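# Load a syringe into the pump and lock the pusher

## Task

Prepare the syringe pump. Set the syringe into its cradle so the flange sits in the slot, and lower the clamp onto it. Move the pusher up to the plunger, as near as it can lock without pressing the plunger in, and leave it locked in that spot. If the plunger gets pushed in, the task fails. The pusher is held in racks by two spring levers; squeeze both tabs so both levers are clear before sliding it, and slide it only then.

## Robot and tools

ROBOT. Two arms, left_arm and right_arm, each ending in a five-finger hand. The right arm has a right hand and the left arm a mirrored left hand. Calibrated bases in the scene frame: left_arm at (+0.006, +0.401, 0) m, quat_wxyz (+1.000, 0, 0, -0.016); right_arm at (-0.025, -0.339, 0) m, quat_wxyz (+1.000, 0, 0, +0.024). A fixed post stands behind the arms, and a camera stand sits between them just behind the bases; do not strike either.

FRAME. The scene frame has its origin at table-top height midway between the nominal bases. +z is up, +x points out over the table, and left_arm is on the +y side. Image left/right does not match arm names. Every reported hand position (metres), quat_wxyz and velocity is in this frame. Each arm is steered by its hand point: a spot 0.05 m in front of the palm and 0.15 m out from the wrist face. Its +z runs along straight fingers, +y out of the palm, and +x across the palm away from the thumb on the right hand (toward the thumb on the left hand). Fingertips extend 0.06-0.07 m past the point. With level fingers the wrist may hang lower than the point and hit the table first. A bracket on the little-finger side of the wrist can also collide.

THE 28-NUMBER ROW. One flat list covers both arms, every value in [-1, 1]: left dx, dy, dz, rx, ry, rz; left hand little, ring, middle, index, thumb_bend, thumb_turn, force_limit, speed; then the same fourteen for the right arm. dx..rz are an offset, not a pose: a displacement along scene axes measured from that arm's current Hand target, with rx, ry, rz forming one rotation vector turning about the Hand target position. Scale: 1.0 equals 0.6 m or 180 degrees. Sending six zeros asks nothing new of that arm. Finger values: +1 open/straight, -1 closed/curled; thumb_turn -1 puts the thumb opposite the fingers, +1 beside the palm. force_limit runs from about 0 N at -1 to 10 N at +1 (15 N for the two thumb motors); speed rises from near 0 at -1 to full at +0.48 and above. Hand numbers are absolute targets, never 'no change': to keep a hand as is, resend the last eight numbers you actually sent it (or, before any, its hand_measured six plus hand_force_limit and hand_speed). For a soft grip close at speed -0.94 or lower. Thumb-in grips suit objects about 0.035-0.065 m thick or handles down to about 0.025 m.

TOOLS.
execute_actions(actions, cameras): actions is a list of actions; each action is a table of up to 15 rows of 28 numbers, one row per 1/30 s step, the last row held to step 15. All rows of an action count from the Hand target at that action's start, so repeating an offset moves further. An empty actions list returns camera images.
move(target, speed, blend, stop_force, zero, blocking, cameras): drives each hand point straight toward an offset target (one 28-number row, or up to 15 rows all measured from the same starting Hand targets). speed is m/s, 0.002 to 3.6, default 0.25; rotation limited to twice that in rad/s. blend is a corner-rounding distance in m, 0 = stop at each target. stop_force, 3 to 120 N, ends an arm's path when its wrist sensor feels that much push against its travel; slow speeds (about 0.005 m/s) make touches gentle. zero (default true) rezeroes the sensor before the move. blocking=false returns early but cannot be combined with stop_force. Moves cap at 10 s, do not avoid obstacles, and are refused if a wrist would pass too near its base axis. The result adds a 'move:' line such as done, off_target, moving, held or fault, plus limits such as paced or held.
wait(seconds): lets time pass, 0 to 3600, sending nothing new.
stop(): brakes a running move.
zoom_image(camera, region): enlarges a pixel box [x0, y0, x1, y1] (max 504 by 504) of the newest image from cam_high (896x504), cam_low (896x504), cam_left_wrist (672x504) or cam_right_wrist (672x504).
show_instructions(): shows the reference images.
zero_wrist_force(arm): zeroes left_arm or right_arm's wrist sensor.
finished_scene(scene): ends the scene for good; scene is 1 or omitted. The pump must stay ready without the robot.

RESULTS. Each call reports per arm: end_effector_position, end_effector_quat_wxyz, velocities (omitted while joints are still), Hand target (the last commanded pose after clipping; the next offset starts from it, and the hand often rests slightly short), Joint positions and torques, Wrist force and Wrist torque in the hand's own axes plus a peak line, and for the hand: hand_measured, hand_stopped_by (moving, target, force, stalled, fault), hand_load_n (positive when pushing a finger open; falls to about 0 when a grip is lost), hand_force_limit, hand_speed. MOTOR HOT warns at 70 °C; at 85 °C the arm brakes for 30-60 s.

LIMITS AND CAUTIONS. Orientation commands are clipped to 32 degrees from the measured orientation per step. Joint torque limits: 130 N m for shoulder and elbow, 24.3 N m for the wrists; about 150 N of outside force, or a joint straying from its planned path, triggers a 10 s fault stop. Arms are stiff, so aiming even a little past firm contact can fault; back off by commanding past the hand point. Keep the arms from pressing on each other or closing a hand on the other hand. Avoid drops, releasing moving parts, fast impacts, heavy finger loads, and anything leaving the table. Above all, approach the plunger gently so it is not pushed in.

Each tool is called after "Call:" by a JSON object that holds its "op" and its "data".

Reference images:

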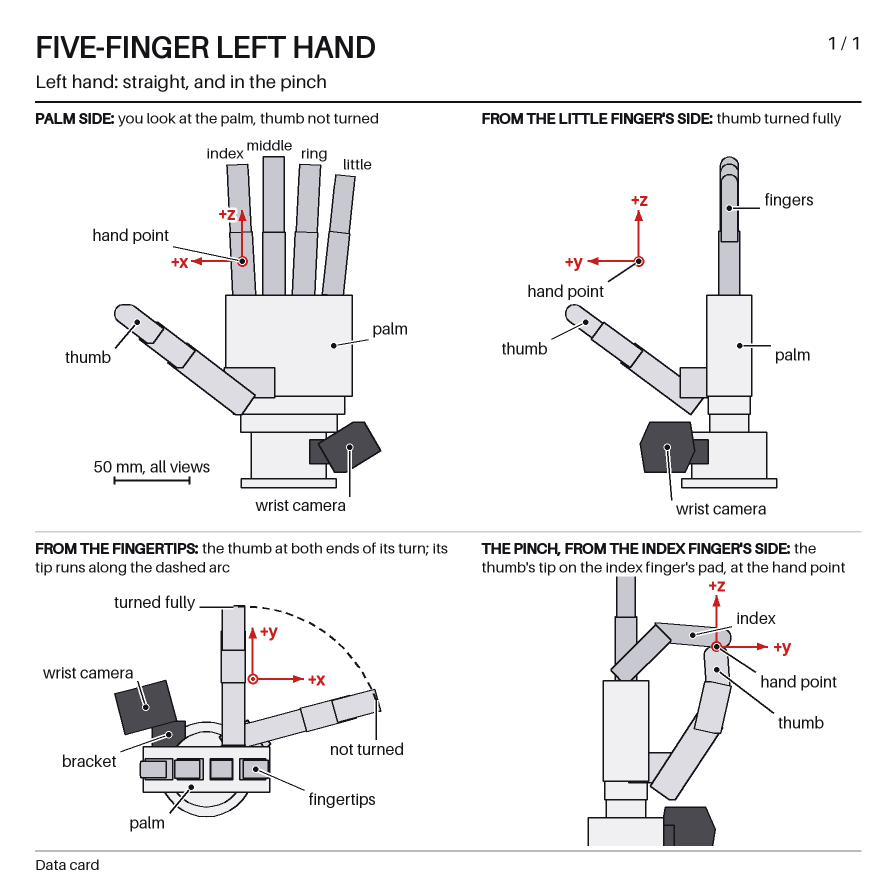

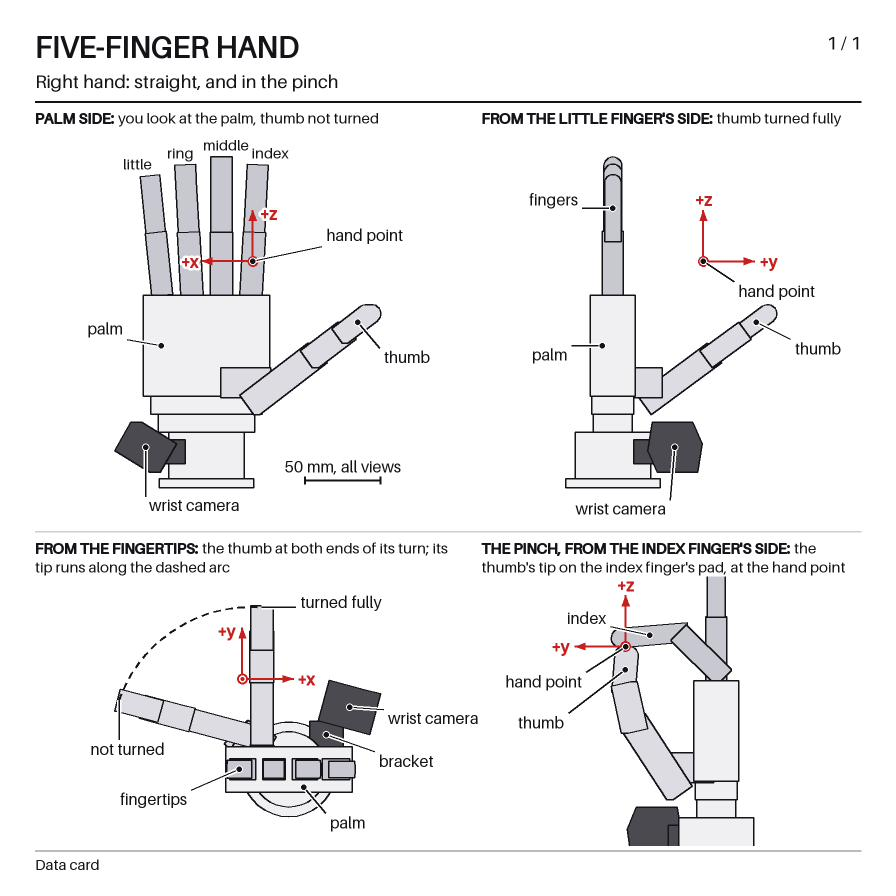

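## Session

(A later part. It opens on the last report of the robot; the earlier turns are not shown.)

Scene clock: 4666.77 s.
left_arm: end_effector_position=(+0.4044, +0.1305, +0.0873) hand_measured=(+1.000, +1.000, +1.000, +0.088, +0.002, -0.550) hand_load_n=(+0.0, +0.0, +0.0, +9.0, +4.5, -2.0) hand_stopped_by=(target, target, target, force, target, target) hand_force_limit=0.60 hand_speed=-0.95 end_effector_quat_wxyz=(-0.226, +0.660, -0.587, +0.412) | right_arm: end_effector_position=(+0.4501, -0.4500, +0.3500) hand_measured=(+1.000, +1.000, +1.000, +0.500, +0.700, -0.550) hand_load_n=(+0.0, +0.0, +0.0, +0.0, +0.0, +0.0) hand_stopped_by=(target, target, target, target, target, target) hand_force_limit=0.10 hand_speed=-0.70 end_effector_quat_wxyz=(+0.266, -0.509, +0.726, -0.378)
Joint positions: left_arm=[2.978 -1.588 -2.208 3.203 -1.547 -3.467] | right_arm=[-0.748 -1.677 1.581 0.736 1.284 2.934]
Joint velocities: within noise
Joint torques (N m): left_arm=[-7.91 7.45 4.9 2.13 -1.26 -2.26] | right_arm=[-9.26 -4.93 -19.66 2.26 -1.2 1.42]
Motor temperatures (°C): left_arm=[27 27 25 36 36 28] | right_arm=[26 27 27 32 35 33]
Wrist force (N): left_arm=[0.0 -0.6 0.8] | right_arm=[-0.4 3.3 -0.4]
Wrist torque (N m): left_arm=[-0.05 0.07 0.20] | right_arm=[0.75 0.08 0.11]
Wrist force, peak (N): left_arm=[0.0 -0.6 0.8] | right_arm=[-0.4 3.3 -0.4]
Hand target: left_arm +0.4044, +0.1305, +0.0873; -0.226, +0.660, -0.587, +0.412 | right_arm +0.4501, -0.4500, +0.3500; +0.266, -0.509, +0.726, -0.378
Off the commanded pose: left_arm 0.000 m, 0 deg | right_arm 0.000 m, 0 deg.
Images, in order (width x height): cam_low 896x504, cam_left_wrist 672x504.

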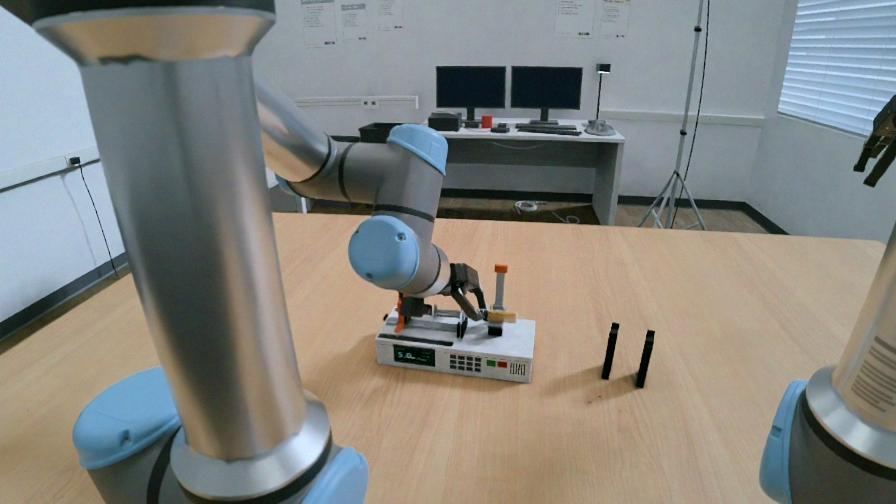

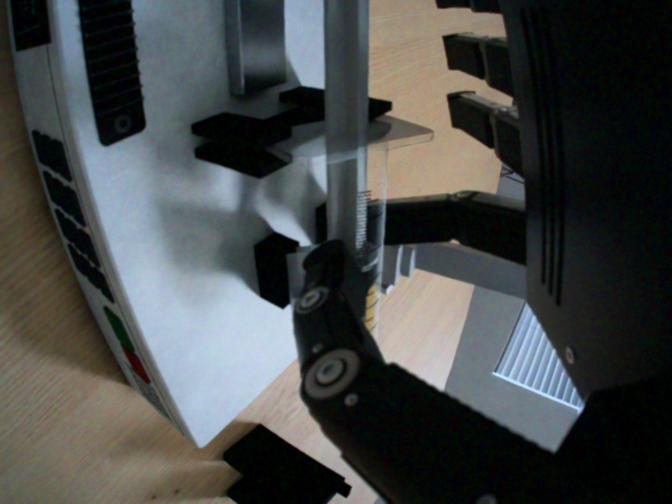

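Call:
{"op": "move", "data": {"target": [-0.0002,0,-0.0017,0,0,0,1,1,1,-0.2,0,-0.55,0.6,-0.95,0,0,0,0,0,0,1,1,1,0.5,0.7,-0.55,0.1,-0.7], "speed": 0.01}}

Call:
{"op": "move", "data": {"target": [-0.0002,0,-0.0017,0,0,0,1,1,1,-0.2,0,-0.55,0.6,-0.95,0,0,0,0,0,0,1,1,1,0.5,0.7,-0.55,0.1,-0.7], "speed": 0.01}}

Scene clock: 4681.53 s.
left_arm: end_effector_position=(+0.4042, +0.1305, +0.0863) hand_measured=(+1.000, +1.000, +1.000, +0.088, +0.002, -0.550) hand_load_n=(+0.0, +0.0, +0.0, +9.0, +4.5, -1.5) hand_stopped_by=(target, target, target, force, target, target) hand_force_limit=0.60 hand_speed=-0.95 end_effector_quat_wxyz=(-0.226, +0.660, -0.587, +0.412) | right_arm: end_effector_position=(+0.4501, -0.4500, +0.3500) hand_measured=(+1.000, +1.000, +1.000, +0.500, +0.700, -0.550) hand_load_n=(+0.0, +0.0, +0.0, +0.0, +0.0, -0.5) hand_stopped_by=(target, target, target, target, target, target) hand_force_limit=0.10 hand_speed=-0.70 end_effector_quat_wxyz=(+0.266, -0.509, +0.726, -0.378)
Joint positions: left_arm=[2.978 -1.59 -2.209 3.206 -1.547 -3.467] | right_arm=[-0.748 -1.677 1.581 0.736 1.284 2.934]
Joint torques (N m): left_arm=[-7.53 7.74 5.7 1.95 -1.46 -2.16] | right_arm=[-9.19 -5.2 -20.17 2.27 -1.24 1.34]
Wrist force (N): left_arm=[0.7 -0.3 0.8] | right_arm=[0.2 3.5 -0.9]
Wrist torque (N m): left_arm=[-0.01 -0.01 0.22] | right_arm=[0.81 0.01 0.15]
Wrist force, peak (N): left_arm=[0.1 -0.3 1.3] | right_arm=[-0.2 3.7 -0.8]
Hand target: left_arm +0.4042, +0.1305, +0.0863; -0.226, +0.660, -0.587, +0.412 | right_arm +0.4501, -0.4500, +0.3500; +0.266, -0.509, +0.726, -0.378
Off the commanded pose: left_arm 0.000 m, 0 deg | right_arm 0.000 m, 0 deg.
move: done

Scene clock: 4682.03 s.
left_arm: end_effector_position=(+0.4041, +0.1305, +0.0853) hand_measured=(+1.000, +1.000, +1.000, +0.088, +0.002, -0.550) hand_load_n=(+0.0, +0.0, +0.0, +8.5, +5.0, -1.5) hand_stopped_by=(target, target, target, force, target, target) hand_force_limit=0.60 hand_speed=-0.95 end_effector_quat_wxyz=(-0.226, +0.660, -0.587, +0.412) | right_arm: end_effector_position=(+0.4501, -0.4500, +0.3500) hand_measured=(+1.000, +1.000, +1.000, +0.500, +0.700, -0.550) hand_load_n=(+0.0, +0.0, +0.0, +0.0, +0.0, +0.0) hand_stopped_by=(target, target, target, target, target, target) hand_force_limit=0.10 hand_speed=-0.70 end_effector_quat_wxyz=(+0.266, -0.509, +0.726, -0.378)
Joint positions: left_arm=[2.978 -1.592 -2.211 3.21 -1.547 -3.467] | right_arm=[-0.748 -1.677 1.581 0.736 1.284 2.934]
Joint torques (N m): left_arm=[-6.38 7.98 4.39 1.91 -1.45 -2.24] | right_arm=[-8.8 -4.78 -19.92 2.13 -1.16 1.41]
Wrist force (N): left_arm=[0.9 -0.7 0.7] | right_arm=[-0.2 3.4 -0.6]
Wrist torque (N m): left_arm=[-0.05 0.00 0.24] | right_arm=[0.78 0.06 0.13]
Wrist force, peak (N): left_arm=[1.3 -0.4 0.8] | right_arm=[0.0 3.9 -0.6]
Hand target: left_arm +0.4041, +0.1305, +0.0853; -0.226, +0.660, -0.587, +0.412 | right_arm +0.4501, -0.4500, +0.3500; +0.266, -0.509, +0.726, -0.378
Off the commanded pose: left_arm 0.000 m, 0 deg | right_arm 0.000 m, 0 deg.
move: done

Call:
{"op": "move", "data": {"target": [-0.0001,-0.0003,-0.0017,0,0,0,1,1,1,-0.2,0,-0.55,0.6,-0.95,0,0,0,0,0,0,1,1,1,0.5,0.7,-0.55,0.1,-0.7], "speed": 0.01}}

Call:
{"op": "move", "data": {"target": [-0.0001,0,-0.0017,0,0,0,1,1,1,-0.2,0,-0.55,0.6,-0.95,0,0,0,0,0,0,1,1,1,0.5,0.7,-0.55,0.1,-0.7], "speed": 0.01}}

Call:
{"op": "execute_actions", "data": {"actions": [], "cameras": ["cam_low","cam_left_wrist"]}}

Call:
{"op": "zoom_image", "data": {"camera": "cam_left_wrist", "region": [160, 40, 440, 320]}}

Call:
{"op": "zoom_image", "data": {"camera": "cam_low", "region": [425, 285, 525, 345]}}

Scene clock: 4694.17 s.
left_arm: end_effector_position=(+0.4041, +0.1303, +0.0842) hand_measured=(+1.000, +1.000, +1.000, +0.088, +0.002, -0.550) hand_load_n=(+0.0, +0.0, +0.0, +9.0, +4.5, -1.5) hand_stopped_by=(target, target, target, force, target, target) hand_force_limit=0.60 hand_speed=-0.95 end_effector_quat_wxyz=(-0.226, +0.660, -0.587, +0.412) | right_arm: end_effector_position=(+0.4501, -0.4500, +0.3500) hand_measured=(+1.000, +1.000, +1.000, +0.500, +0.700, -0.550) hand_load_n=(-0.5, +0.0, +0.0, +0.0, +0.0, +0.0) hand_stopped_by=(target, target, target, target, target, target) hand_force_limit=0.10 hand_speed=-0.70 end_effector_quat_wxyz=(+0.266, -0.509, +0.726, -0.378)
Joint positions: left_arm=[2.977 -1.594 -2.212 3.213 -1.548 -3.467] | right_arm=[-0.748 -1.677 1.581 0.736 1.284 2.934]
Joint torques (N m): left_arm=[-8.64 7.26 5.33 1.9 -1.33 -2.14] | right_arm=[-8.96 -4.85 -20.75 2.17 -1.19 1.25]
Wrist force (N): left_arm=[-0.3 -1.0 0.4] | right_arm=[-0.1 3.3 -0.3]
Wrist torque (N m): left_arm=[-0.06 0.05 0.22] | right_arm=[0.76 0.02 0.13]
Wrist force, peak (N): left_arm=[1.2 -0.3 1.1] | right_arm=[-0.2 3.8 -0.5]
Hand target: left_arm +0.4041, +0.1303, +0.0842; -0.226, +0.660, -0.587, +0.412 | right_arm +0.4501, -0.4500, +0.3500; +0.266, -0.509, +0.726, -0.378
Off the commanded pose: left_arm 0.000 m, 0 deg | right_arm 0.000 m, 0 deg.
move: done

Scene clock: 4694.67 s.
left_arm: end_effector_position=(+0.4040, +0.1303, +0.0832) hand_measured=(+1.000, +1.000, +1.000, +0.088, +0.002, -0.550) hand_load_n=(+0.0, +0.0, +0.0, +9.5, +3.0, +0.0) hand_stopped_by=(target, target, target, force, target, target) hand_force_limit=0.60 hand_speed=-0.95 end_effector_quat_wxyz=(-0.226, +0.660, -0.587, +0.412) | right_arm: end_effector_position=(+0.4501, -0.4500, +0.3500) hand_measured=(+1.000, +1.000, +1.000, +0.500, +0.700, -0.550) hand_load_n=(+0.0, +0.0, +0.0, +0.0, +0.0, +0.0) hand_stopped_by=(target, target, target, target, target, target) hand_force_limit=0.10 hand_speed=-0.70 end_effector_quat_wxyz=(+0.266, -0.509, +0.726, -0.378)
Joint positions: left_arm=[2.977 -1.595 -2.214 3.216 -1.548 -3.467] | right_arm=[-0.748 -1.677 1.581 0.736 1.284 2.934]
Joint torques (N m): left_arm=[-7.66 6.01 1.96 0.9 -1.39 -1.87] | right_arm=[-8.73 -4.8 -20.45 2.07 -1.06 1.42]
Wrist force (N): left_arm=[2.0 -6.4 -0.6] | right_arm=[-0.1 3.3 -0.9]
Wrist torque (N m): left_arm=[-0.26 -0.06 0.27] | right_arm=[0.78 0.06 0.13]
Wrist force, peak (N): left_arm=[2.3 -6.9 -0.2] | right_arm=[-0.3 3.7 -0.9]
Hand target: left_arm +0.4040, +0.1303, +0.0832; -0.226, +0.660, -0.587, +0.412 | right_arm +0.4501, -0.4500, +0.3500; +0.266, -0.509, +0.726, -0.378
Off the commanded pose: left_arm 0.000 m, 0 deg | right_arm 0.000 m, 0 deg.
move: done

Scene clock: 4694.67 s.
left_arm: end_effector_position=(+0.4040, +0.1303, +0.0832) hand_measured=(+1.000, +1.000, +1.000, +0.088, +0.002, -0.550) hand_load_n=(+0.0, +0.0, +0.0, +9.5, +3.0, +0.0) hand_stopped_by=(target, target, target, force, target, target) hand_force_limit=0.60 hand_speed=-0.95 end_effector_quat_wxyz=(-0.226, +0.660, -0.587, +0.412) | right_arm: end_effector_position=(+0.4501, -0.4500, +0.3500) hand_measured=(+1.000, +1.000, +1.000, +0.500, +0.700, -0.550) hand_load_n=(+0.0, +0.0, +0.0, +0.0, +0.0, +0.0) hand_stopped_by=(target, target, target, target, target, target) hand_force_limit=0.10 hand_speed=-0.70 end_effector_quat_wxyz=(+0.266, -0.509, +0.726, -0.378)
Joint positions: left_arm=[2.977 -1.595 -2.214 3.216 -1.548 -3.467] | right_arm=[-0.748 -1.677 1.581 0.736 1.284 2.934]
Joint velocities: within noise
Joint torques (N m): left_arm=[-7.66 6.01 1.96 0.9 -1.39 -1.87] | right_arm=[-8.73 -4.8 -20.45 2.07 -1.06 1.42]
Motor temperatures (°C): left_arm=[27 27 25 36 36 28] | right_arm=[26 27 27 32 35 33]
Wrist force (N): left_arm=[2.0 -6.4 -0.6] | right_arm=[-0.1 3.3 -0.9]
Wrist torque (N m): left_arm=[-0.26 -0.06 0.27] | right_arm=[0.78 0.06 0.13]
Wrist force, peak (N): left_arm=[2.0 -6.4 -0.6] | right_arm=[-0.1 3.3 -0.9]
Hand target: left_arm +0.4040, +0.1303, +0.0832; -0.226, +0.660, -0.587, +0.412 | right_arm +0.4501, -0.4500, +0.3500; +0.266, -0.509, +0.726, -0.378
Off the commanded pose: left_arm 0.000 m, 0 deg | right_arm 0.000 m, 0 deg.
Images, in order (width x height): cam_low 896x504, cam_left_wrist 672x504.

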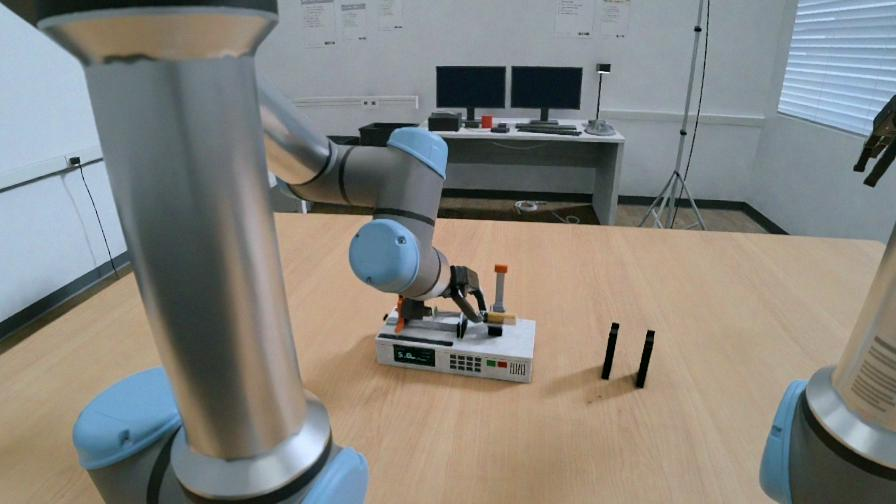

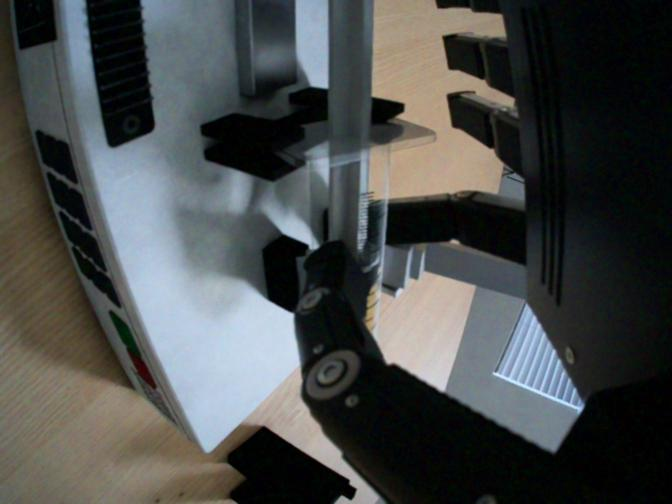

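Scaled by 1.800 from the camera's image (finer frame: 960x720).

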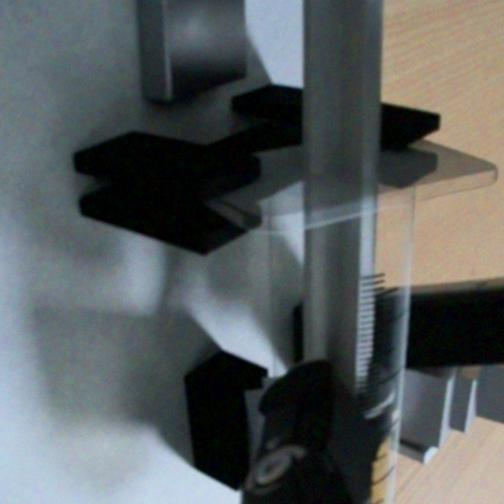

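Scaled by 5.040 from the camera's image (finer frame: 1280x720).

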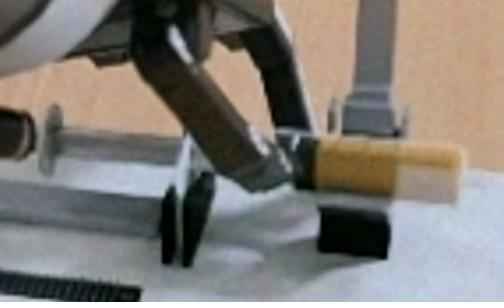

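Call:
{"op": "move", "data": {"target": [[0,0,0.0017,0,0,0,1,1,1,-0.2,0,-0.55,0.6,-0.95,0,0,0,0,0,0,1,1,1,0.5,0.7,-0.55,0.1,-0.7],[0.001,0,0.0017,0,0,0,1,1,1,-0.2,0,-0.55,0.6,-0.95,0,0,0,0,0,0,1,1,1,0.5,0.7,-0.55,0.1,-0.7]], "speed": 0.01}}

Call:
{"op": "move", "data": {"target": [0,0,-0.0012,0,0,0,1,1,1,-0.2,0,-0.55,0.6,-0.95,0,0,0,0,0,0,1,1,1,0.5,0.7,-0.55,0.1,-0.7], "speed": 0.01}}

Scene clock: 4728.30 s.
left_arm: end_effector_position=(+0.4045, +0.1303, +0.0843) hand_measured=(+1.000, +1.000, +1.000, +0.088, +0.002, -0.550) hand_load_n=(+0.0, -0.5, +0.0, +8.5, +4.5, -1.0) hand_stopped_by=(target, target, target, force, target, target) hand_force_limit=0.60 hand_speed=-0.95 end_effector_quat_wxyz=(-0.226, +0.659, -0.587, +0.412) | right_arm: end_effector_position=(+0.4501, -0.4500, +0.3500) hand_measured=(+1.000, +1.000, +1.000, +0.500, +0.700, -0.550) hand_load_n=(+0.0, +0.0, +0.0, +0.0, +0.0, +0.0) hand_stopped_by=(target, target, target, target, target, target) hand_force_limit=0.10 hand_speed=-0.70 end_effector_quat_wxyz=(+0.266, -0.509, +0.726, -0.378)
Joint positions: left_arm=[2.977 -1.595 -2.211 3.213 -1.547 -3.467] | right_arm=[-0.748 -1.677 1.581 0.736 1.284 2.934]
Joint torques (N m): left_arm=[7.8 7.46 28.77 -1.81 1.56 2.12] | right_arm=[-8.4 -4.99 -19.31 2.19 -1.24 1.38]
Wrist force (N): left_arm=[-0.5 -0.1 0.7] | right_arm=[-0.2 3.3 -0.6]
Wrist torque (N m): left_arm=[0.03 0.10 0.16] | right_arm=[0.76 0.06 0.12]
Wrist force, peak (N): left_arm=[2.5 -7.5 -0.2] | right_arm=[0.0 3.9 -0.8]
Hand target: left_arm +0.4046, +0.1303, +0.0842; -0.226, +0.660, -0.587, +0.412 | right_arm +0.4501, -0.4500, +0.3500; +0.266, -0.509, +0.726, -0.378
Off the commanded pose: left_arm 0.000 m, 0 deg | right_arm 0.000 m, 0 deg.
move: done

Scene clock: 4728.80 s.
left_arm: end_effector_position=(+0.4046, +0.1303, +0.0835) hand_measured=(+1.000, +1.000, +1.000, +0.088, +0.002, -0.550) hand_load_n=(+0.0, -0.5, +0.0, +9.0, +5.0, -0.5) hand_stopped_by=(target, target, target, force, target, target) hand_force_limit=0.60 hand_speed=-0.95 end_effector_quat_wxyz=(-0.226, +0.660, -0.587, +0.412) | right_arm: end_effector_position=(+0.4501, -0.4500, +0.3500) hand_measured=(+1.000, +1.000, +1.000, +0.500, +0.700, -0.550) hand_load_n=(+0.0, +0.0, +0.0, +0.0, +0.0, +0.0) hand_stopped_by=(target, target, target, target, target, target) hand_force_limit=0.10 hand_speed=-0.70 end_effector_quat_wxyz=(+0.266, -0.509, +0.726, -0.378)
Joint positions: left_arm=[2.977 -1.596 -2.212 3.215 -1.547 -3.467] | right_arm=[-0.748 -1.677 1.581 0.736 1.284 2.934]
Joint torques (N m): left_arm=[9.07 7.53 4.74 1.75 0.99 2.16] | right_arm=[-8.8 -4.95 -19.6 2.07 -1.25 1.35]
Wrist force (N): left_arm=[2.2 -1.4 1.0] | right_arm=[-0.1 3.2 -0.6]
Wrist torque (N m): left_arm=[-0.07 -0.07 0.25] | right_arm=[0.74 0.04 0.12]
Wrist force, peak (N): left_arm=[2.2 -1.4 1.0] | right_arm=[-0.1 3.7 -0.6]
Hand target: left_arm +0.4046, +0.1303, +0.0835; -0.226, +0.660, -0.587, +0.412 | right_arm +0.4501, -0.4500, +0.3500; +0.266, -0.509, +0.726, -0.378
Off the commanded pose: left_arm 0.000 m, 0 deg | right_arm 0.000 m, 0 deg.
move: done

Call:
{"op": "move", "data": {"target": [0.0006,-0.0004,0,0,0,0,1,1,1,-0.2,0,-0.55,0.6,-0.95,0,0,0,0,0,0,1,1,1,0.5,0.7,-0.55,0.1,-0.7], "speed": 0.01}}

Call:
{"op": "move", "data": {"target": [0,0,-0.001,0,0,0,1,1,1,-0.2,0,-0.55,0.6,-0.95,0,0,0,0,0,0,1,1,1,0.5,0.7,-0.55,0.1,-0.7], "speed": 0.01}}

Scene clock: 4735.70 s.
left_arm: end_effector_position=(+0.4050, +0.1301, +0.0835) hand_measured=(+1.000, +1.000, +1.000, +0.088, +0.002, -0.550) hand_load_n=(+0.0, +0.0, +0.0, +8.5, +5.5, -0.5) hand_stopped_by=(target, target, target, force, target, target) hand_force_limit=0.60 hand_speed=-0.95 end_effector_quat_wxyz=(-0.226, +0.660, -0.587, +0.412) | right_arm: end_effector_position=(+0.4501, -0.4500, +0.3500) hand_measured=(+1.000, +1.000, +1.000, +0.500, +0.700, -0.550) hand_load_n=(+0.0, +0.0, -0.5, +0.0, +0.0, +0.0) hand_stopped_by=(target, target, target, target, target, target) hand_force_limit=0.10 hand_speed=-0.70 end_effector_quat_wxyz=(+0.266, -0.509, +0.726, -0.378)
Joint positions: left_arm=[2.977 -1.597 -2.211 3.215 -1.548 -3.467] | right_arm=[-0.748 -1.677 1.581 0.736 1.284 2.934]
Joint torques (N m): left_arm=[-8.14 7.71 27.52 0.24 -1.21 -2.25] | right_arm=[-8.56 -5.48 -20.16 2.1 -1.21 1.34]
Wrist force (N): left_arm=[-1.0 -0.4 -0.2] | right_arm=[-0.4 3.1 -0.8]
Wrist torque (N m): left_arm=[0.03 0.12 0.16] | right_arm=[0.76 0.09 0.10]
Wrist force, peak (N): left_arm=[2.7 -3.2 0.4] | right_arm=[-0.1 3.8 -0.9]
Hand target: left_arm +0.4050, +0.1301, +0.0835; -0.226, +0.660, -0.587, +0.412 | right_arm +0.4501, -0.4500, +0.3500; +0.266, -0.509, +0.726, -0.378
Off the commanded pose: left_arm 0.000 m, 0 deg | right_arm 0.000 m, 0 deg.
move: done

Scene clock: 4736.20 s.
left_arm: end_effector_position=(+0.4050, +0.1301, +0.0829) hand_measured=(+1.000, +1.000, +1.000, +0.088, +0.002, -0.550) hand_load_n=(+0.0, +0.0, +0.0, +9.0, +5.5, +0.0) hand_stopped_by=(target, target, target, force, target, target) hand_force_limit=0.60 hand_speed=-0.95 end_effector_quat_wxyz=(-0.226, +0.660, -0.587, +0.412) | right_arm: end_effector_position=(+0.4501, -0.4500, +0.3500) hand_measured=(+1.000, +1.000, +1.000, +0.500, +0.700, -0.550) hand_load_n=(+0.0, -0.5, +0.0, +0.0, +0.0, +0.0) hand_stopped_by=(target, target, target, target, target, target) hand_force_limit=0.10 hand_speed=-0.70 end_effector_quat_wxyz=(+0.266, -0.509, +0.726, -0.378)
Joint positions: left_arm=[2.977 -1.598 -2.212 3.217 -1.548 -3.467] | right_arm=[-0.748 -1.677 1.581 0.736 1.284 2.934]
Joint torques (N m): left_arm=[-7.1 6.15 4.08 1.53 -1.05 -2.08] | right_arm=[-8.05 -4.75 -19.53 1.94 -1.22 1.26]
Wrist force (N): left_arm=[1.4 -4.3 -1.3] | right_arm=[-0.3 3.6 -0.6]
Wrist torque (N m): left_arm=[-0.19 -0.09 0.29] | right_arm=[0.81 0.07 0.12]
Wrist force, peak (N): left_arm=[1.4 -4.3 -1.3] | right_arm=[-0.1 3.7 -0.9]
Hand target: left_arm +0.4050, +0.1301, +0.0829; -0.226, +0.660, -0.587, +0.412 | right_arm +0.4501, -0.4500, +0.3500; +0.266, -0.509, +0.726, -0.378
Off the commanded pose: left_arm 0.000 m, 0 deg | right_arm 0.000 m, 0 deg.
move: done

Call:
{"op": "move", "data": {"target": [0.0003,0,0.0006,0,0,0,1,1,1,-0.2,0,-0.55,0.6,-0.95,0,0,0,0,0,0,1,1,1,0.5,0.7,-0.55,0.1,-0.7], "speed": 0.01, "cameras": ["cam_low","cam_left_wrist","cam_high"]}}

Call:
{"op": "zoom_image", "data": {"camera": "cam_left_wrist", "region": [160, 40, 440, 320]}}

Call:
{"op": "zoom_image", "data": {"camera": "cam_low", "region": [425, 285, 525, 345]}}

Call:
{"op": "zoom_image", "data": {"camera": "cam_high", "region": [450, 195, 560, 265]}}

Scene clock: 4748.30 s.
left_arm: end_effector_position=(+0.4051, +0.1301, +0.0832) hand_measured=(+1.000, +1.000, +1.000, +0.088, +0.002, -0.550) hand_load_n=(+0.0, +0.0, +0.0, +8.5, +5.5, +0.0) hand_stopped_by=(target, target, target, force, target, target) hand_force_limit=0.60 hand_speed=-0.95 end_effector_quat_wxyz=(-0.226, +0.660, -0.587, +0.412) | right_arm: end_effector_position=(+0.4501, -0.4500, +0.3500) hand_measured=(+1.000, +1.000, +1.000, +0.500, +0.700, -0.550) hand_load_n=(+0.0, +0.0, +0.0, +0.0, -0.5, +0.0) hand_stopped_by=(target, target, target, target, target, target) hand_force_limit=0.10 hand_speed=-0.70 end_effector_quat_wxyz=(+0.266, -0.509, +0.726, -0.378)
Joint positions: left_arm=[2.977 -1.598 -2.211 3.216 -1.548 -3.467] | right_arm=[-0.748 -1.677 1.581 0.736 1.284 2.934]
Joint torques (N m): left_arm=[7.88 28.55 28.16 -2.06 1.11 2.05] | right_arm=[-8.52 -4.33 -19.23 2.22 -1.19 1.32]
Wrist force (N): left_arm=[0.4 -0.5 -0.9] | right_arm=[-0.9 3.3 -0.9]
Wrist torque (N m): left_arm=[0.02 0.00 0.22] | right_arm=[0.79 0.17 0.08]
Wrist force, peak (N): left_arm=[1.3 -4.9 -1.0] | right_arm=[-0.2 3.8 -0.9]
Hand target: left_arm +0.4051, +0.1301, +0.0833; -0.226, +0.660, -0.587, +0.412 | right_arm +0.4501, -0.4500, +0.3500; +0.266, -0.509, +0.726, -0.378
Off the commanded pose: left_arm 0.000 m, 0 deg | right_arm 0.000 m, 0 deg.
move: done
Images, in order (width x height): cam_high 896x504, cam_low 896x504, cam_left_wrist 672x504.

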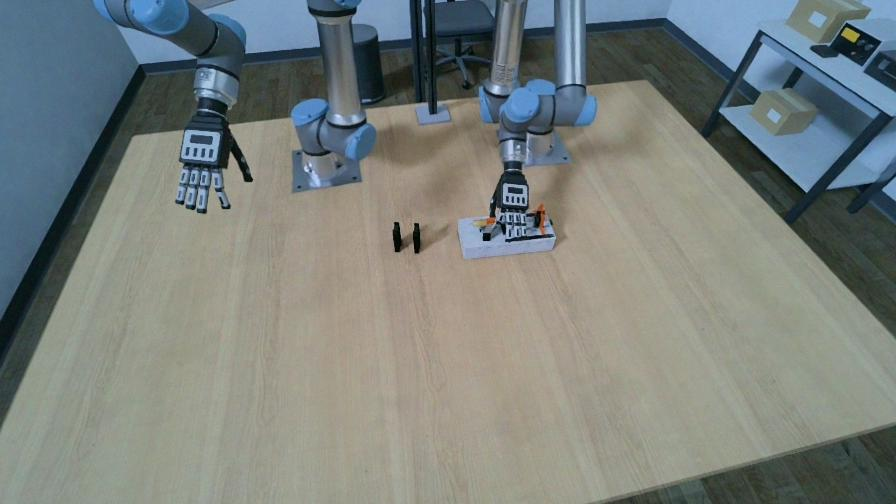

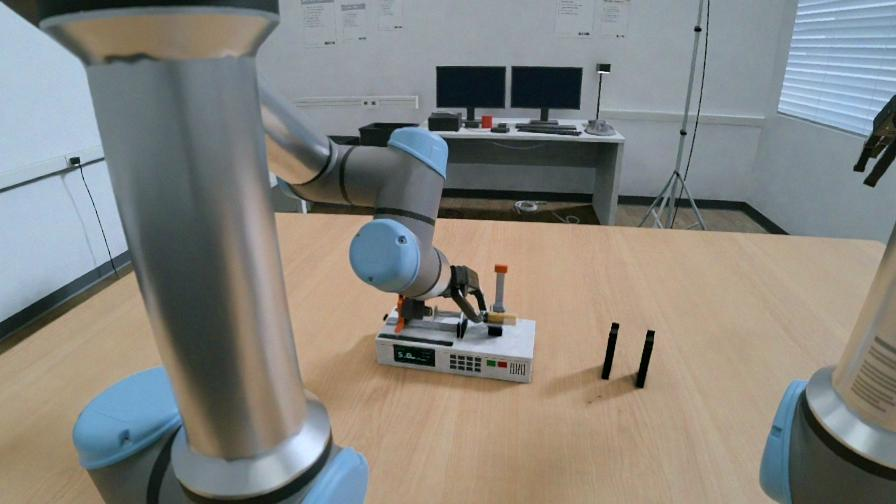

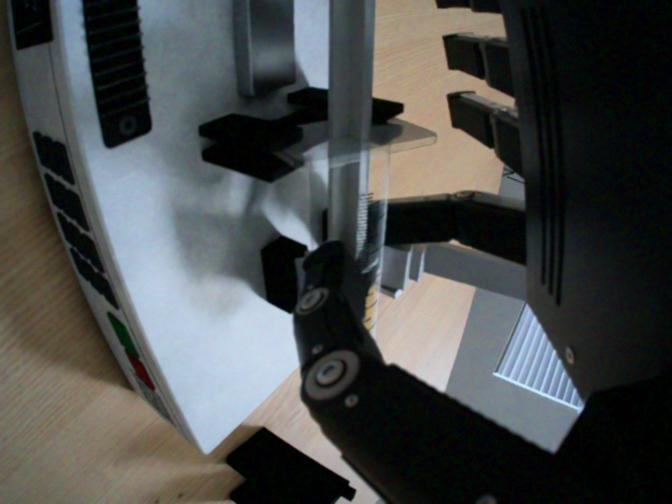

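Scaled by 1.800 from the camera's image (finer frame: 960x720).

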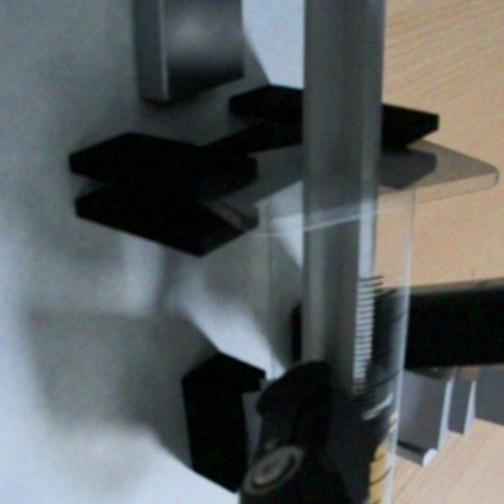

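Scaled by 5.040 from the camera's image (finer frame: 1280x720).

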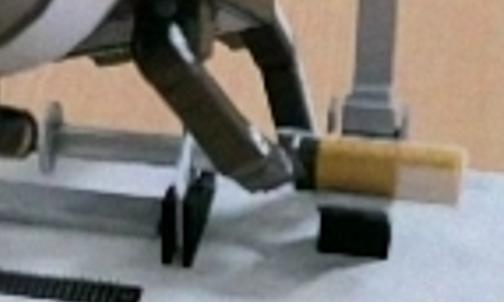

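Scaled by 4.582 from the camera's image (finer frame: 1280x720).

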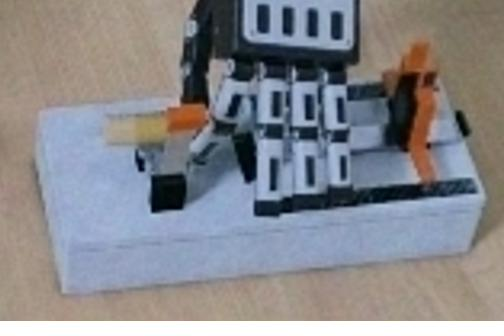

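Call:
{"op": "move", "data": {"target": [0,0,-0.0005,0,0,0,1,1,1,-0.2,0,-0.55,0.6,-0.95,0,0,0,0,0,0,1,1,1,0.5,0.7,-0.55,0.1,-0.7], "speed": 0.01}}

Call:
{"op": "execute_actions", "data": {"actions": [[[0,0,0,0,0,0,1,1,1,0.11,0,-0.55,0.6,-0.95,0,0,0,0,0,0,1,1,1,0.5,0.7,-0.55,0.1,-0.7]]], "cameras": ["cam_low","cam_left_wrist"]}}

Call:
{"op": "zoom_image", "data": {"camera": "cam_left_wrist", "region": [160, 40, 440, 320]}}

Scene clock: 4774.07 s.
left_arm: end_effector_position=(+0.4052, +0.1301, +0.0830) hand_measured=(+1.000, +1.000, +1.000, +0.088, +0.002, -0.550) hand_load_n=(+0.0, +0.0, -0.5, +8.5, +6.0, +0.0) hand_stopped_by=(target, target, target, force, target, target) hand_force_limit=0.60 hand_speed=-0.95 end_effector_quat_wxyz=(-0.226, +0.660, -0.587, +0.412) | right_arm: end_effector_position=(+0.4501, -0.4500, +0.3500) hand_measured=(+1.000, +1.000, +1.000, +0.500, +0.700, -0.550) hand_load_n=(+0.0, +0.0, +0.0, +0.0, +0.0, +0.0) hand_stopped_by=(target, target, target, target, target, target) hand_force_limit=0.10 hand_speed=-0.70 end_effector_quat_wxyz=(+0.266, -0.509, +0.726, -0.378)
Joint positions: left_arm=[2.977 -1.598 -2.211 3.217 -1.548 -3.467] | right_arm=[-0.748 -1.677 1.581 0.736 1.284 2.934]
Joint torques (N m): left_arm=[8.7 6.71 4.48 2.04 1.07 2.06] | right_arm=[-8.69 -4.93 -19.77 2.02 -1.06 1.27]
Wrist force (N): left_arm=[0.7 -1.5 -0.9] | right_arm=[-0.2 3.6 -0.5]
Wrist torque (N m): left_arm=[-0.06 0.00 0.22] | right_arm=[0.81 0.05 0.12]
Wrist force, peak (N): left_arm=[0.9 -1.2 -1.2] | right_arm=[-0.5 3.9 -0.5]
Hand target: left_arm +0.4051, +0.1301, +0.0830; -0.226, +0.660, -0.587, +0.412 | right_arm +0.4501, -0.4500, +0.3500; +0.266, -0.509, +0.726, -0.378
Off the commanded pose: left_arm 0.000 m, 0 deg | right_arm 0.000 m, 0 deg.
move: done

Scene clock: 4774.77 s.
left_arm: end_effector_position=(+0.4051, +0.1301, +0.0830) hand_measured=(+1.000, +1.000, +1.000, +0.110, +0.002, -0.550) hand_load_n=(+0.0, +0.0, +0.0, +3.0, +3.0, +0.0) hand_stopped_by=(target, target, target, target, target, target) hand_force_limit=0.60 hand_speed=-0.95 end_effector_quat_wxyz=(-0.226, +0.660, -0.587, +0.412) | right_arm: end_effector_position=(+0.4501, -0.4500, +0.3500) hand_measured=(+1.000, +1.000, +1.000, +0.500, +0.700, -0.550) hand_load_n=(+0.0, +0.0, +0.0, -0.5, +0.0, +0.0) hand_stopped_by=(target, target, target, target, target, target) hand_force_limit=0.10 hand_speed=-0.70 end_effector_quat_wxyz=(+0.266, -0.509, +0.726, -0.378)
Joint positions: left_arm=[2.977 -1.599 -2.211 3.217 -1.548 -3.467] | right_arm=[-0.748 -1.677 1.581 0.736 1.284 2.934]
Joint torques (N m): left_arm=[8.7 8.95 5.66 1.43 0.97 1.91] | right_arm=[-9.41 -4.73 -19.09 2.16 -1.14 1.39]
Wrist force (N): left_arm=[0.1 -0.1 0.1] | right_arm=[-0.1 3.5 -0.4]
Wrist torque (N m): left_arm=[0.00 0.06 0.20] | right_arm=[0.79 0.05 0.14]
Wrist force, peak (N): left_arm=[1.0 -2.0 -1.1] | right_arm=[-0.1 3.7 -0.7]
Hand target: left_arm +0.4051, +0.1301, +0.0830; -0.226, +0.660, -0.587, +0.412 | right_arm +0.4501, -0.4500, +0.3500; +0.266, -0.509, +0.726, -0.378
Off the commanded pose: left_arm 0.000 m, 0 deg | right_arm 0.000 m, 0 deg.

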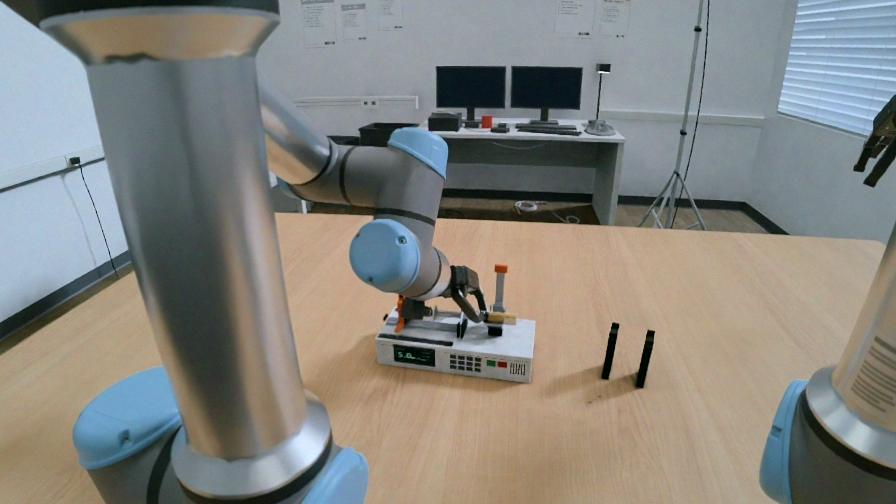

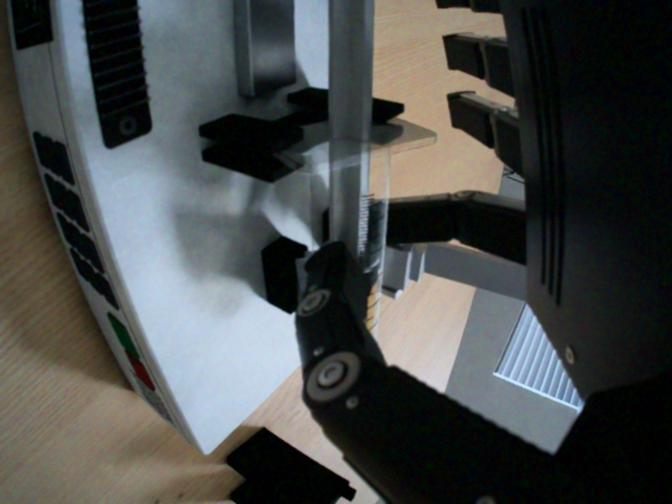

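Scaled by 1.800 from the camera's image (finer frame: 960x720).

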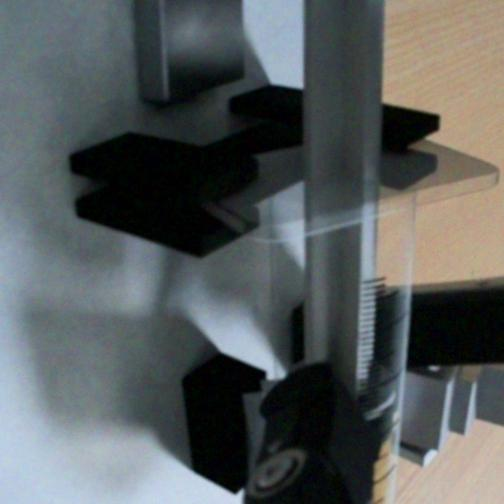

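Call:
{"op": "execute_actions", "data": {"actions": [[[0,0,0,0,0,0,1,1,1,0.125,0,-0.55,0.6,-0.95,0,0,0,0,0,0,1,1,1,0.5,0.7,-0.55,0.1,-0.7]]]}}

Call:
{"op": "execute_actions", "data": {"actions": [[[0,0,0,0,0,0,1,1,1,0.14,0,-0.55,0.6,-0.95,0,0,0,0,0,0,1,1,1,0.5,0.7,-0.55,0.1,-0.7]]], "cameras": ["cam_low","cam_left_wrist"]}}

Call:
{"op": "zoom_image", "data": {"camera": "cam_left_wrist", "region": [160, 40, 440, 320]}}

Call:
{"op": "zoom_image", "data": {"camera": "cam_low", "region": [425, 285, 525, 345]}}

Scene clock: 4785.00 s.
left_arm: end_effector_position=(+0.4051, +0.1301, +0.0830) hand_measured=(+1.000, +1.000, +1.000, +0.126, +0.000, -0.550) hand_load_n=(+0.0, +0.0, +0.0, +0.5, +1.0, +0.5) hand_stopped_by=(target, target, target, target, target, target) hand_force_limit=0.60 hand_speed=-0.95 end_effector_quat_wxyz=(-0.226, +0.660, -0.587, +0.412) | right_arm: end_effector_position=(+0.4501, -0.4500, +0.3500) hand_measured=(+1.000, +1.000, +1.000, +0.500, +0.700, -0.550) hand_load_n=(+0.0, +0.0, +0.0, +0.0, +0.0, +0.0) hand_stopped_by=(target, target, target, target, target, target) hand_force_limit=0.10 hand_speed=-0.70 end_effector_quat_wxyz=(+0.266, -0.509, +0.726, -0.378)
Joint positions: left_arm=[2.977 -1.599 -2.211 3.217 -1.548 -3.467] | right_arm=[-0.748 -1.677 1.581 0.736 1.284 2.934]
Joint torques (N m): left_arm=[6.51 11.98 12.89 -1.88 1.13 2.06] | right_arm=[-8.43 -4.94 -19.02 2.15 -1.1 1.28]
Wrist force (N): left_arm=[0.4 0.1 0.4] | right_arm=[-0.2 3.6 -0.6]
Wrist torque (N m): left_arm=[0.04 0.04 0.20] | right_arm=[0.81 0.06 0.13]
Wrist force, peak (N): left_arm=[0.7 -0.5 0.3] | right_arm=[-0.2 3.8 -0.9]
Hand target: left_arm +0.4051, +0.1301, +0.0830; -0.226, +0.660, -0.587, +0.412 | right_arm +0.4501, -0.4500, +0.3500; +0.266, -0.509, +0.726, -0.378
Off the commanded pose: left_arm 0.000 m, 0 deg | right_arm 0.000 m, 0 deg.

Scene clock: 4785.70 s.
left_arm: end_effector_position=(+0.4051, +0.1301, +0.0830) hand_measured=(+1.000, +1.000, +1.000, +0.140, +0.000, -0.550) hand_load_n=(+0.0, +0.0, +0.0, +0.0, +0.0, +0.0) hand_stopped_by=(target, target, target, target, target, target) hand_force_limit=0.60 hand_speed=-0.95 end_effector_quat_wxyz=(-0.226, +0.660, -0.587, +0.412) | right_arm: end_effector_position=(+0.4501, -0.4500, +0.3500) hand_measured=(+1.000, +1.000, +1.000, +0.500, +0.700, -0.550) hand_load_n=(+0.0, +0.0, +0.0, +0.0, +0.0, +0.0) hand_stopped_by=(target, target, target, target, target, target) hand_force_limit=0.10 hand_speed=-0.70 end_effector_quat_wxyz=(+0.266, -0.509, +0.726, -0.378)
Joint positions: left_arm=[2.977 -1.599 -2.211 3.217 -1.548 -3.467] | right_arm=[-0.748 -1.677 1.581 0.736 1.284 2.934]
Joint torques (N m): left_arm=[5.7 12.43 13.97 -1.83 0.95 2.1] | right_arm=[-8.16 -5.2 -19.24 2.08 -1.08 1.44]
Wrist force (N): left_arm=[0.4 -0.4 0.2] | right_arm=[0.0 3.3 -0.8]
Wrist torque (N m): left_arm=[-0.01 0.05 0.21] | right_arm=[0.78 0.04 0.13]
Wrist force, peak (N): left_arm=[0.5 -0.6 0.4] | right_arm=[-0.1 3.7 -0.8]
Hand target: left_arm +0.4051, +0.1301, +0.0830; -0.226, +0.660, -0.587, +0.412 | right_arm +0.4501, -0.4500, +0.3500; +0.266, -0.509, +0.726, -0.378
Off the commanded pose: left_arm 0.000 m, 0 deg | right_arm 0.000 m, 0 deg.

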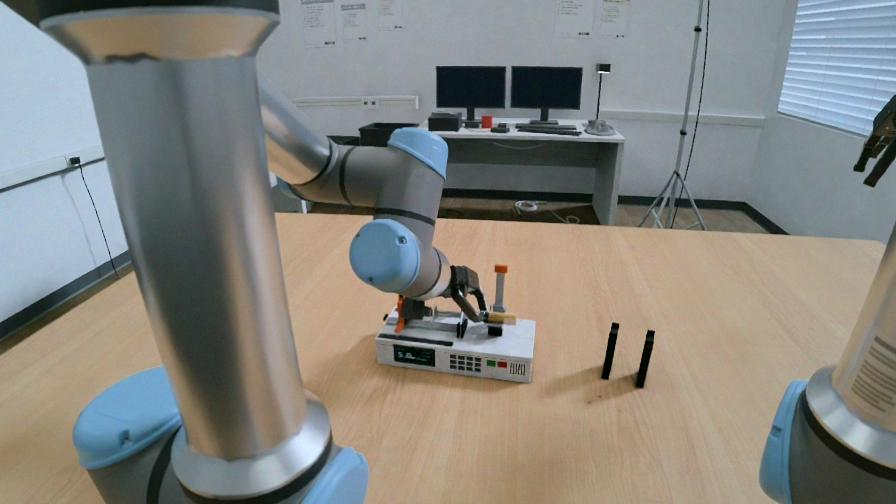

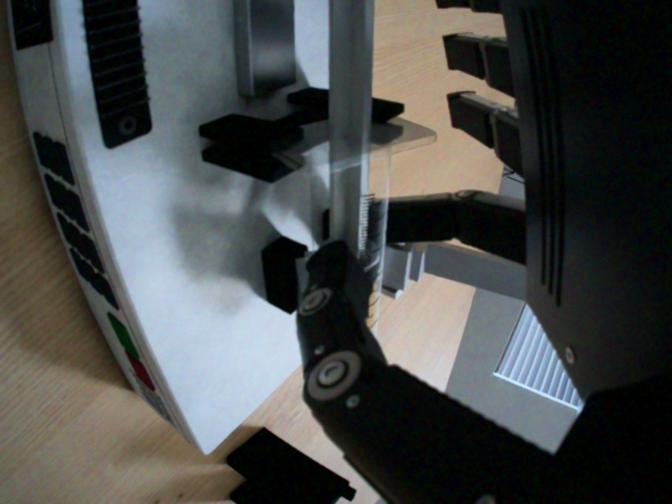

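Scaled by 1.800 from the camera's image (finer frame: 960x720).

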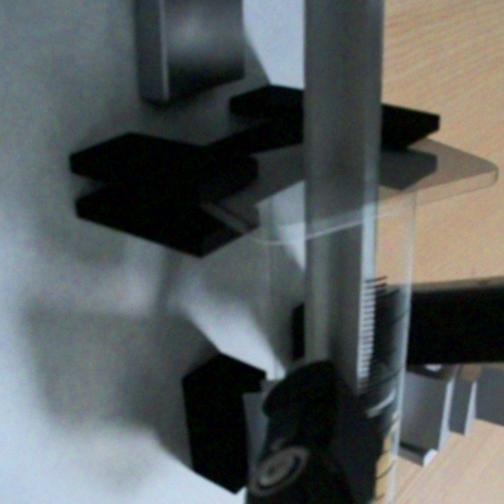

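Scaled by 5.040 from the camera's image (finer frame: 1280x720).

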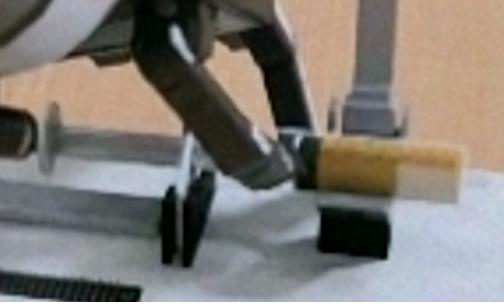

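Call:
{"op": "zoom_image", "data": {"camera": "cam_left_wrist", "region": [250, 100, 350, 180]}}

Call:
{"op": "zoom_image", "data": {"camera": "cam_left_wrist", "region": [250, 170, 420, 320]}}

Scaled by 5.040 from the camera's image (finer frame: 960x720).

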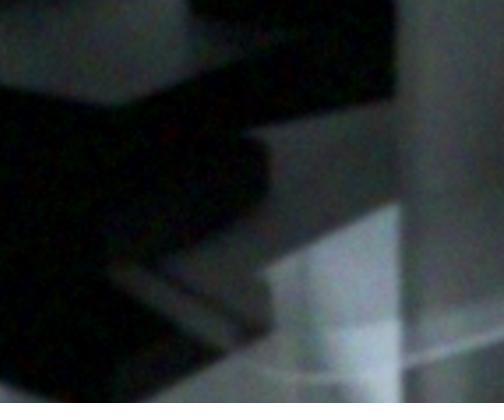

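Scaled by 2.965 from the camera's image (finer frame: 960x720).

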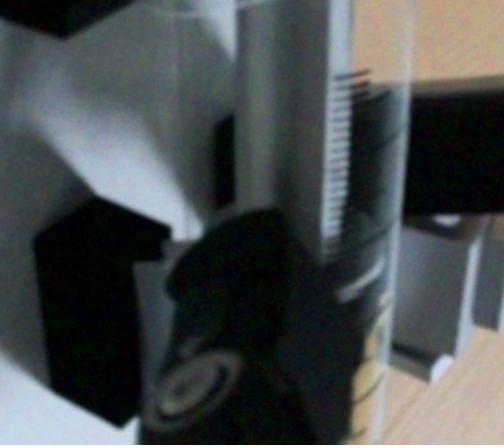

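Call:
{"op": "execute_actions", "data": {"actions": [[[0,0,0,0,0,0,1,1,1,0.5,0,-0.55,0.6,-0.8,0,0,0,0,0,0,1,1,1,0.5,0.7,-0.55,0.1,-0.7]],[[0,0,0,0,0,0,1,1,1,0.5,0.08,-0.55,0.6,-0.9,0,0,0,0,0,0,1,1,1,0.5,0.7,-0.55,0.1,-0.7]]], "cameras": ["cam_left_wrist"]}}

Call:
{"op": "zoom_image", "data": {"camera": "cam_left_wrist", "region": [160, 40, 440, 320]}}

Scene clock: 4836.80 s.
left_arm: end_effector_position=(+0.4051, +0.1301, +0.0830) hand_measured=(+1.000, +1.000, +1.000, +0.500, +0.080, -0.550) hand_load_n=(+0.5, +0.0, +0.0, +0.0, +0.0, +0.0) hand_stopped_by=(target, target, target, target, target, target) hand_force_limit=0.60 hand_speed=-0.90 end_effector_quat_wxyz=(-0.226, +0.660, -0.587, +0.412) | right_arm: end_effector_position=(+0.4501, -0.4500, +0.3500) hand_measured=(+1.000, +1.000, +1.000, +0.500, +0.700, -0.550) hand_load_n=(+0.0, +0.0, +0.0, +0.0, +0.0, +0.0) hand_stopped_by=(target, target, target, target, target, target) hand_force_limit=0.10 hand_speed=-0.70 end_effector_quat_wxyz=(+0.266, -0.509, +0.726, -0.378)
Joint positions: left_arm=[2.977 -1.599 -2.211 3.217 -1.548 -3.467] | right_arm=[-0.748 -1.677 1.581 0.736 1.284 2.934]
Joint torques (N m): left_arm=[3.07 16.92 20.48 -1.75 1.04 1.83] | right_arm=[-8.4 -5.16 -19.24 2.03 -1.05 1.34]
Wrist force (N): left_arm=[0.3 -0.7 0.6] | right_arm=[-0.3 3.5 -0.9]
Wrist torque (N m): left_arm=[-0.05 0.04 0.23] | right_arm=[0.81 0.07 0.13]
Wrist force, peak (N): left_arm=[0.3 -1.0 0.8] | right_arm=[-0.1 3.8 -0.7]
Hand target: left_arm +0.4051, +0.1301, +0.0830; -0.226, +0.660, -0.587, +0.412 | right_arm +0.4501, -0.4500, +0.3500; +0.266, -0.509, +0.726, -0.378
Off the commanded pose: left_arm 0.000 m, 0 deg | right_arm 0.000 m, 0 deg.

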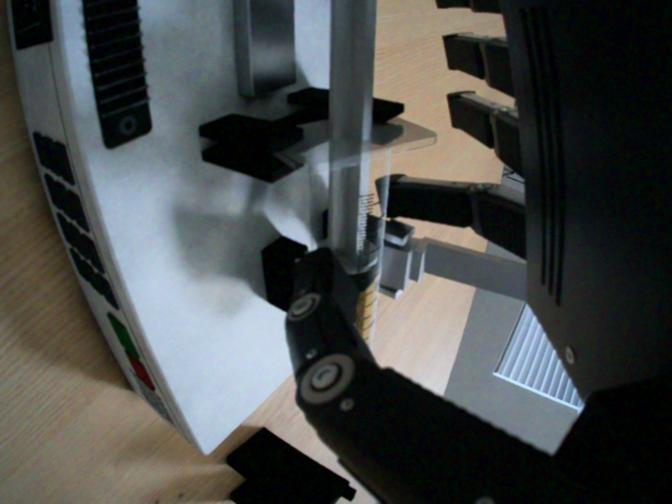

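Scaled by 1.800 from the camera's image (finer frame: 960x720).

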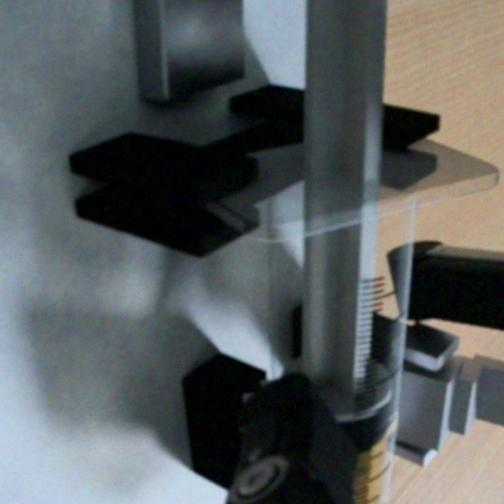

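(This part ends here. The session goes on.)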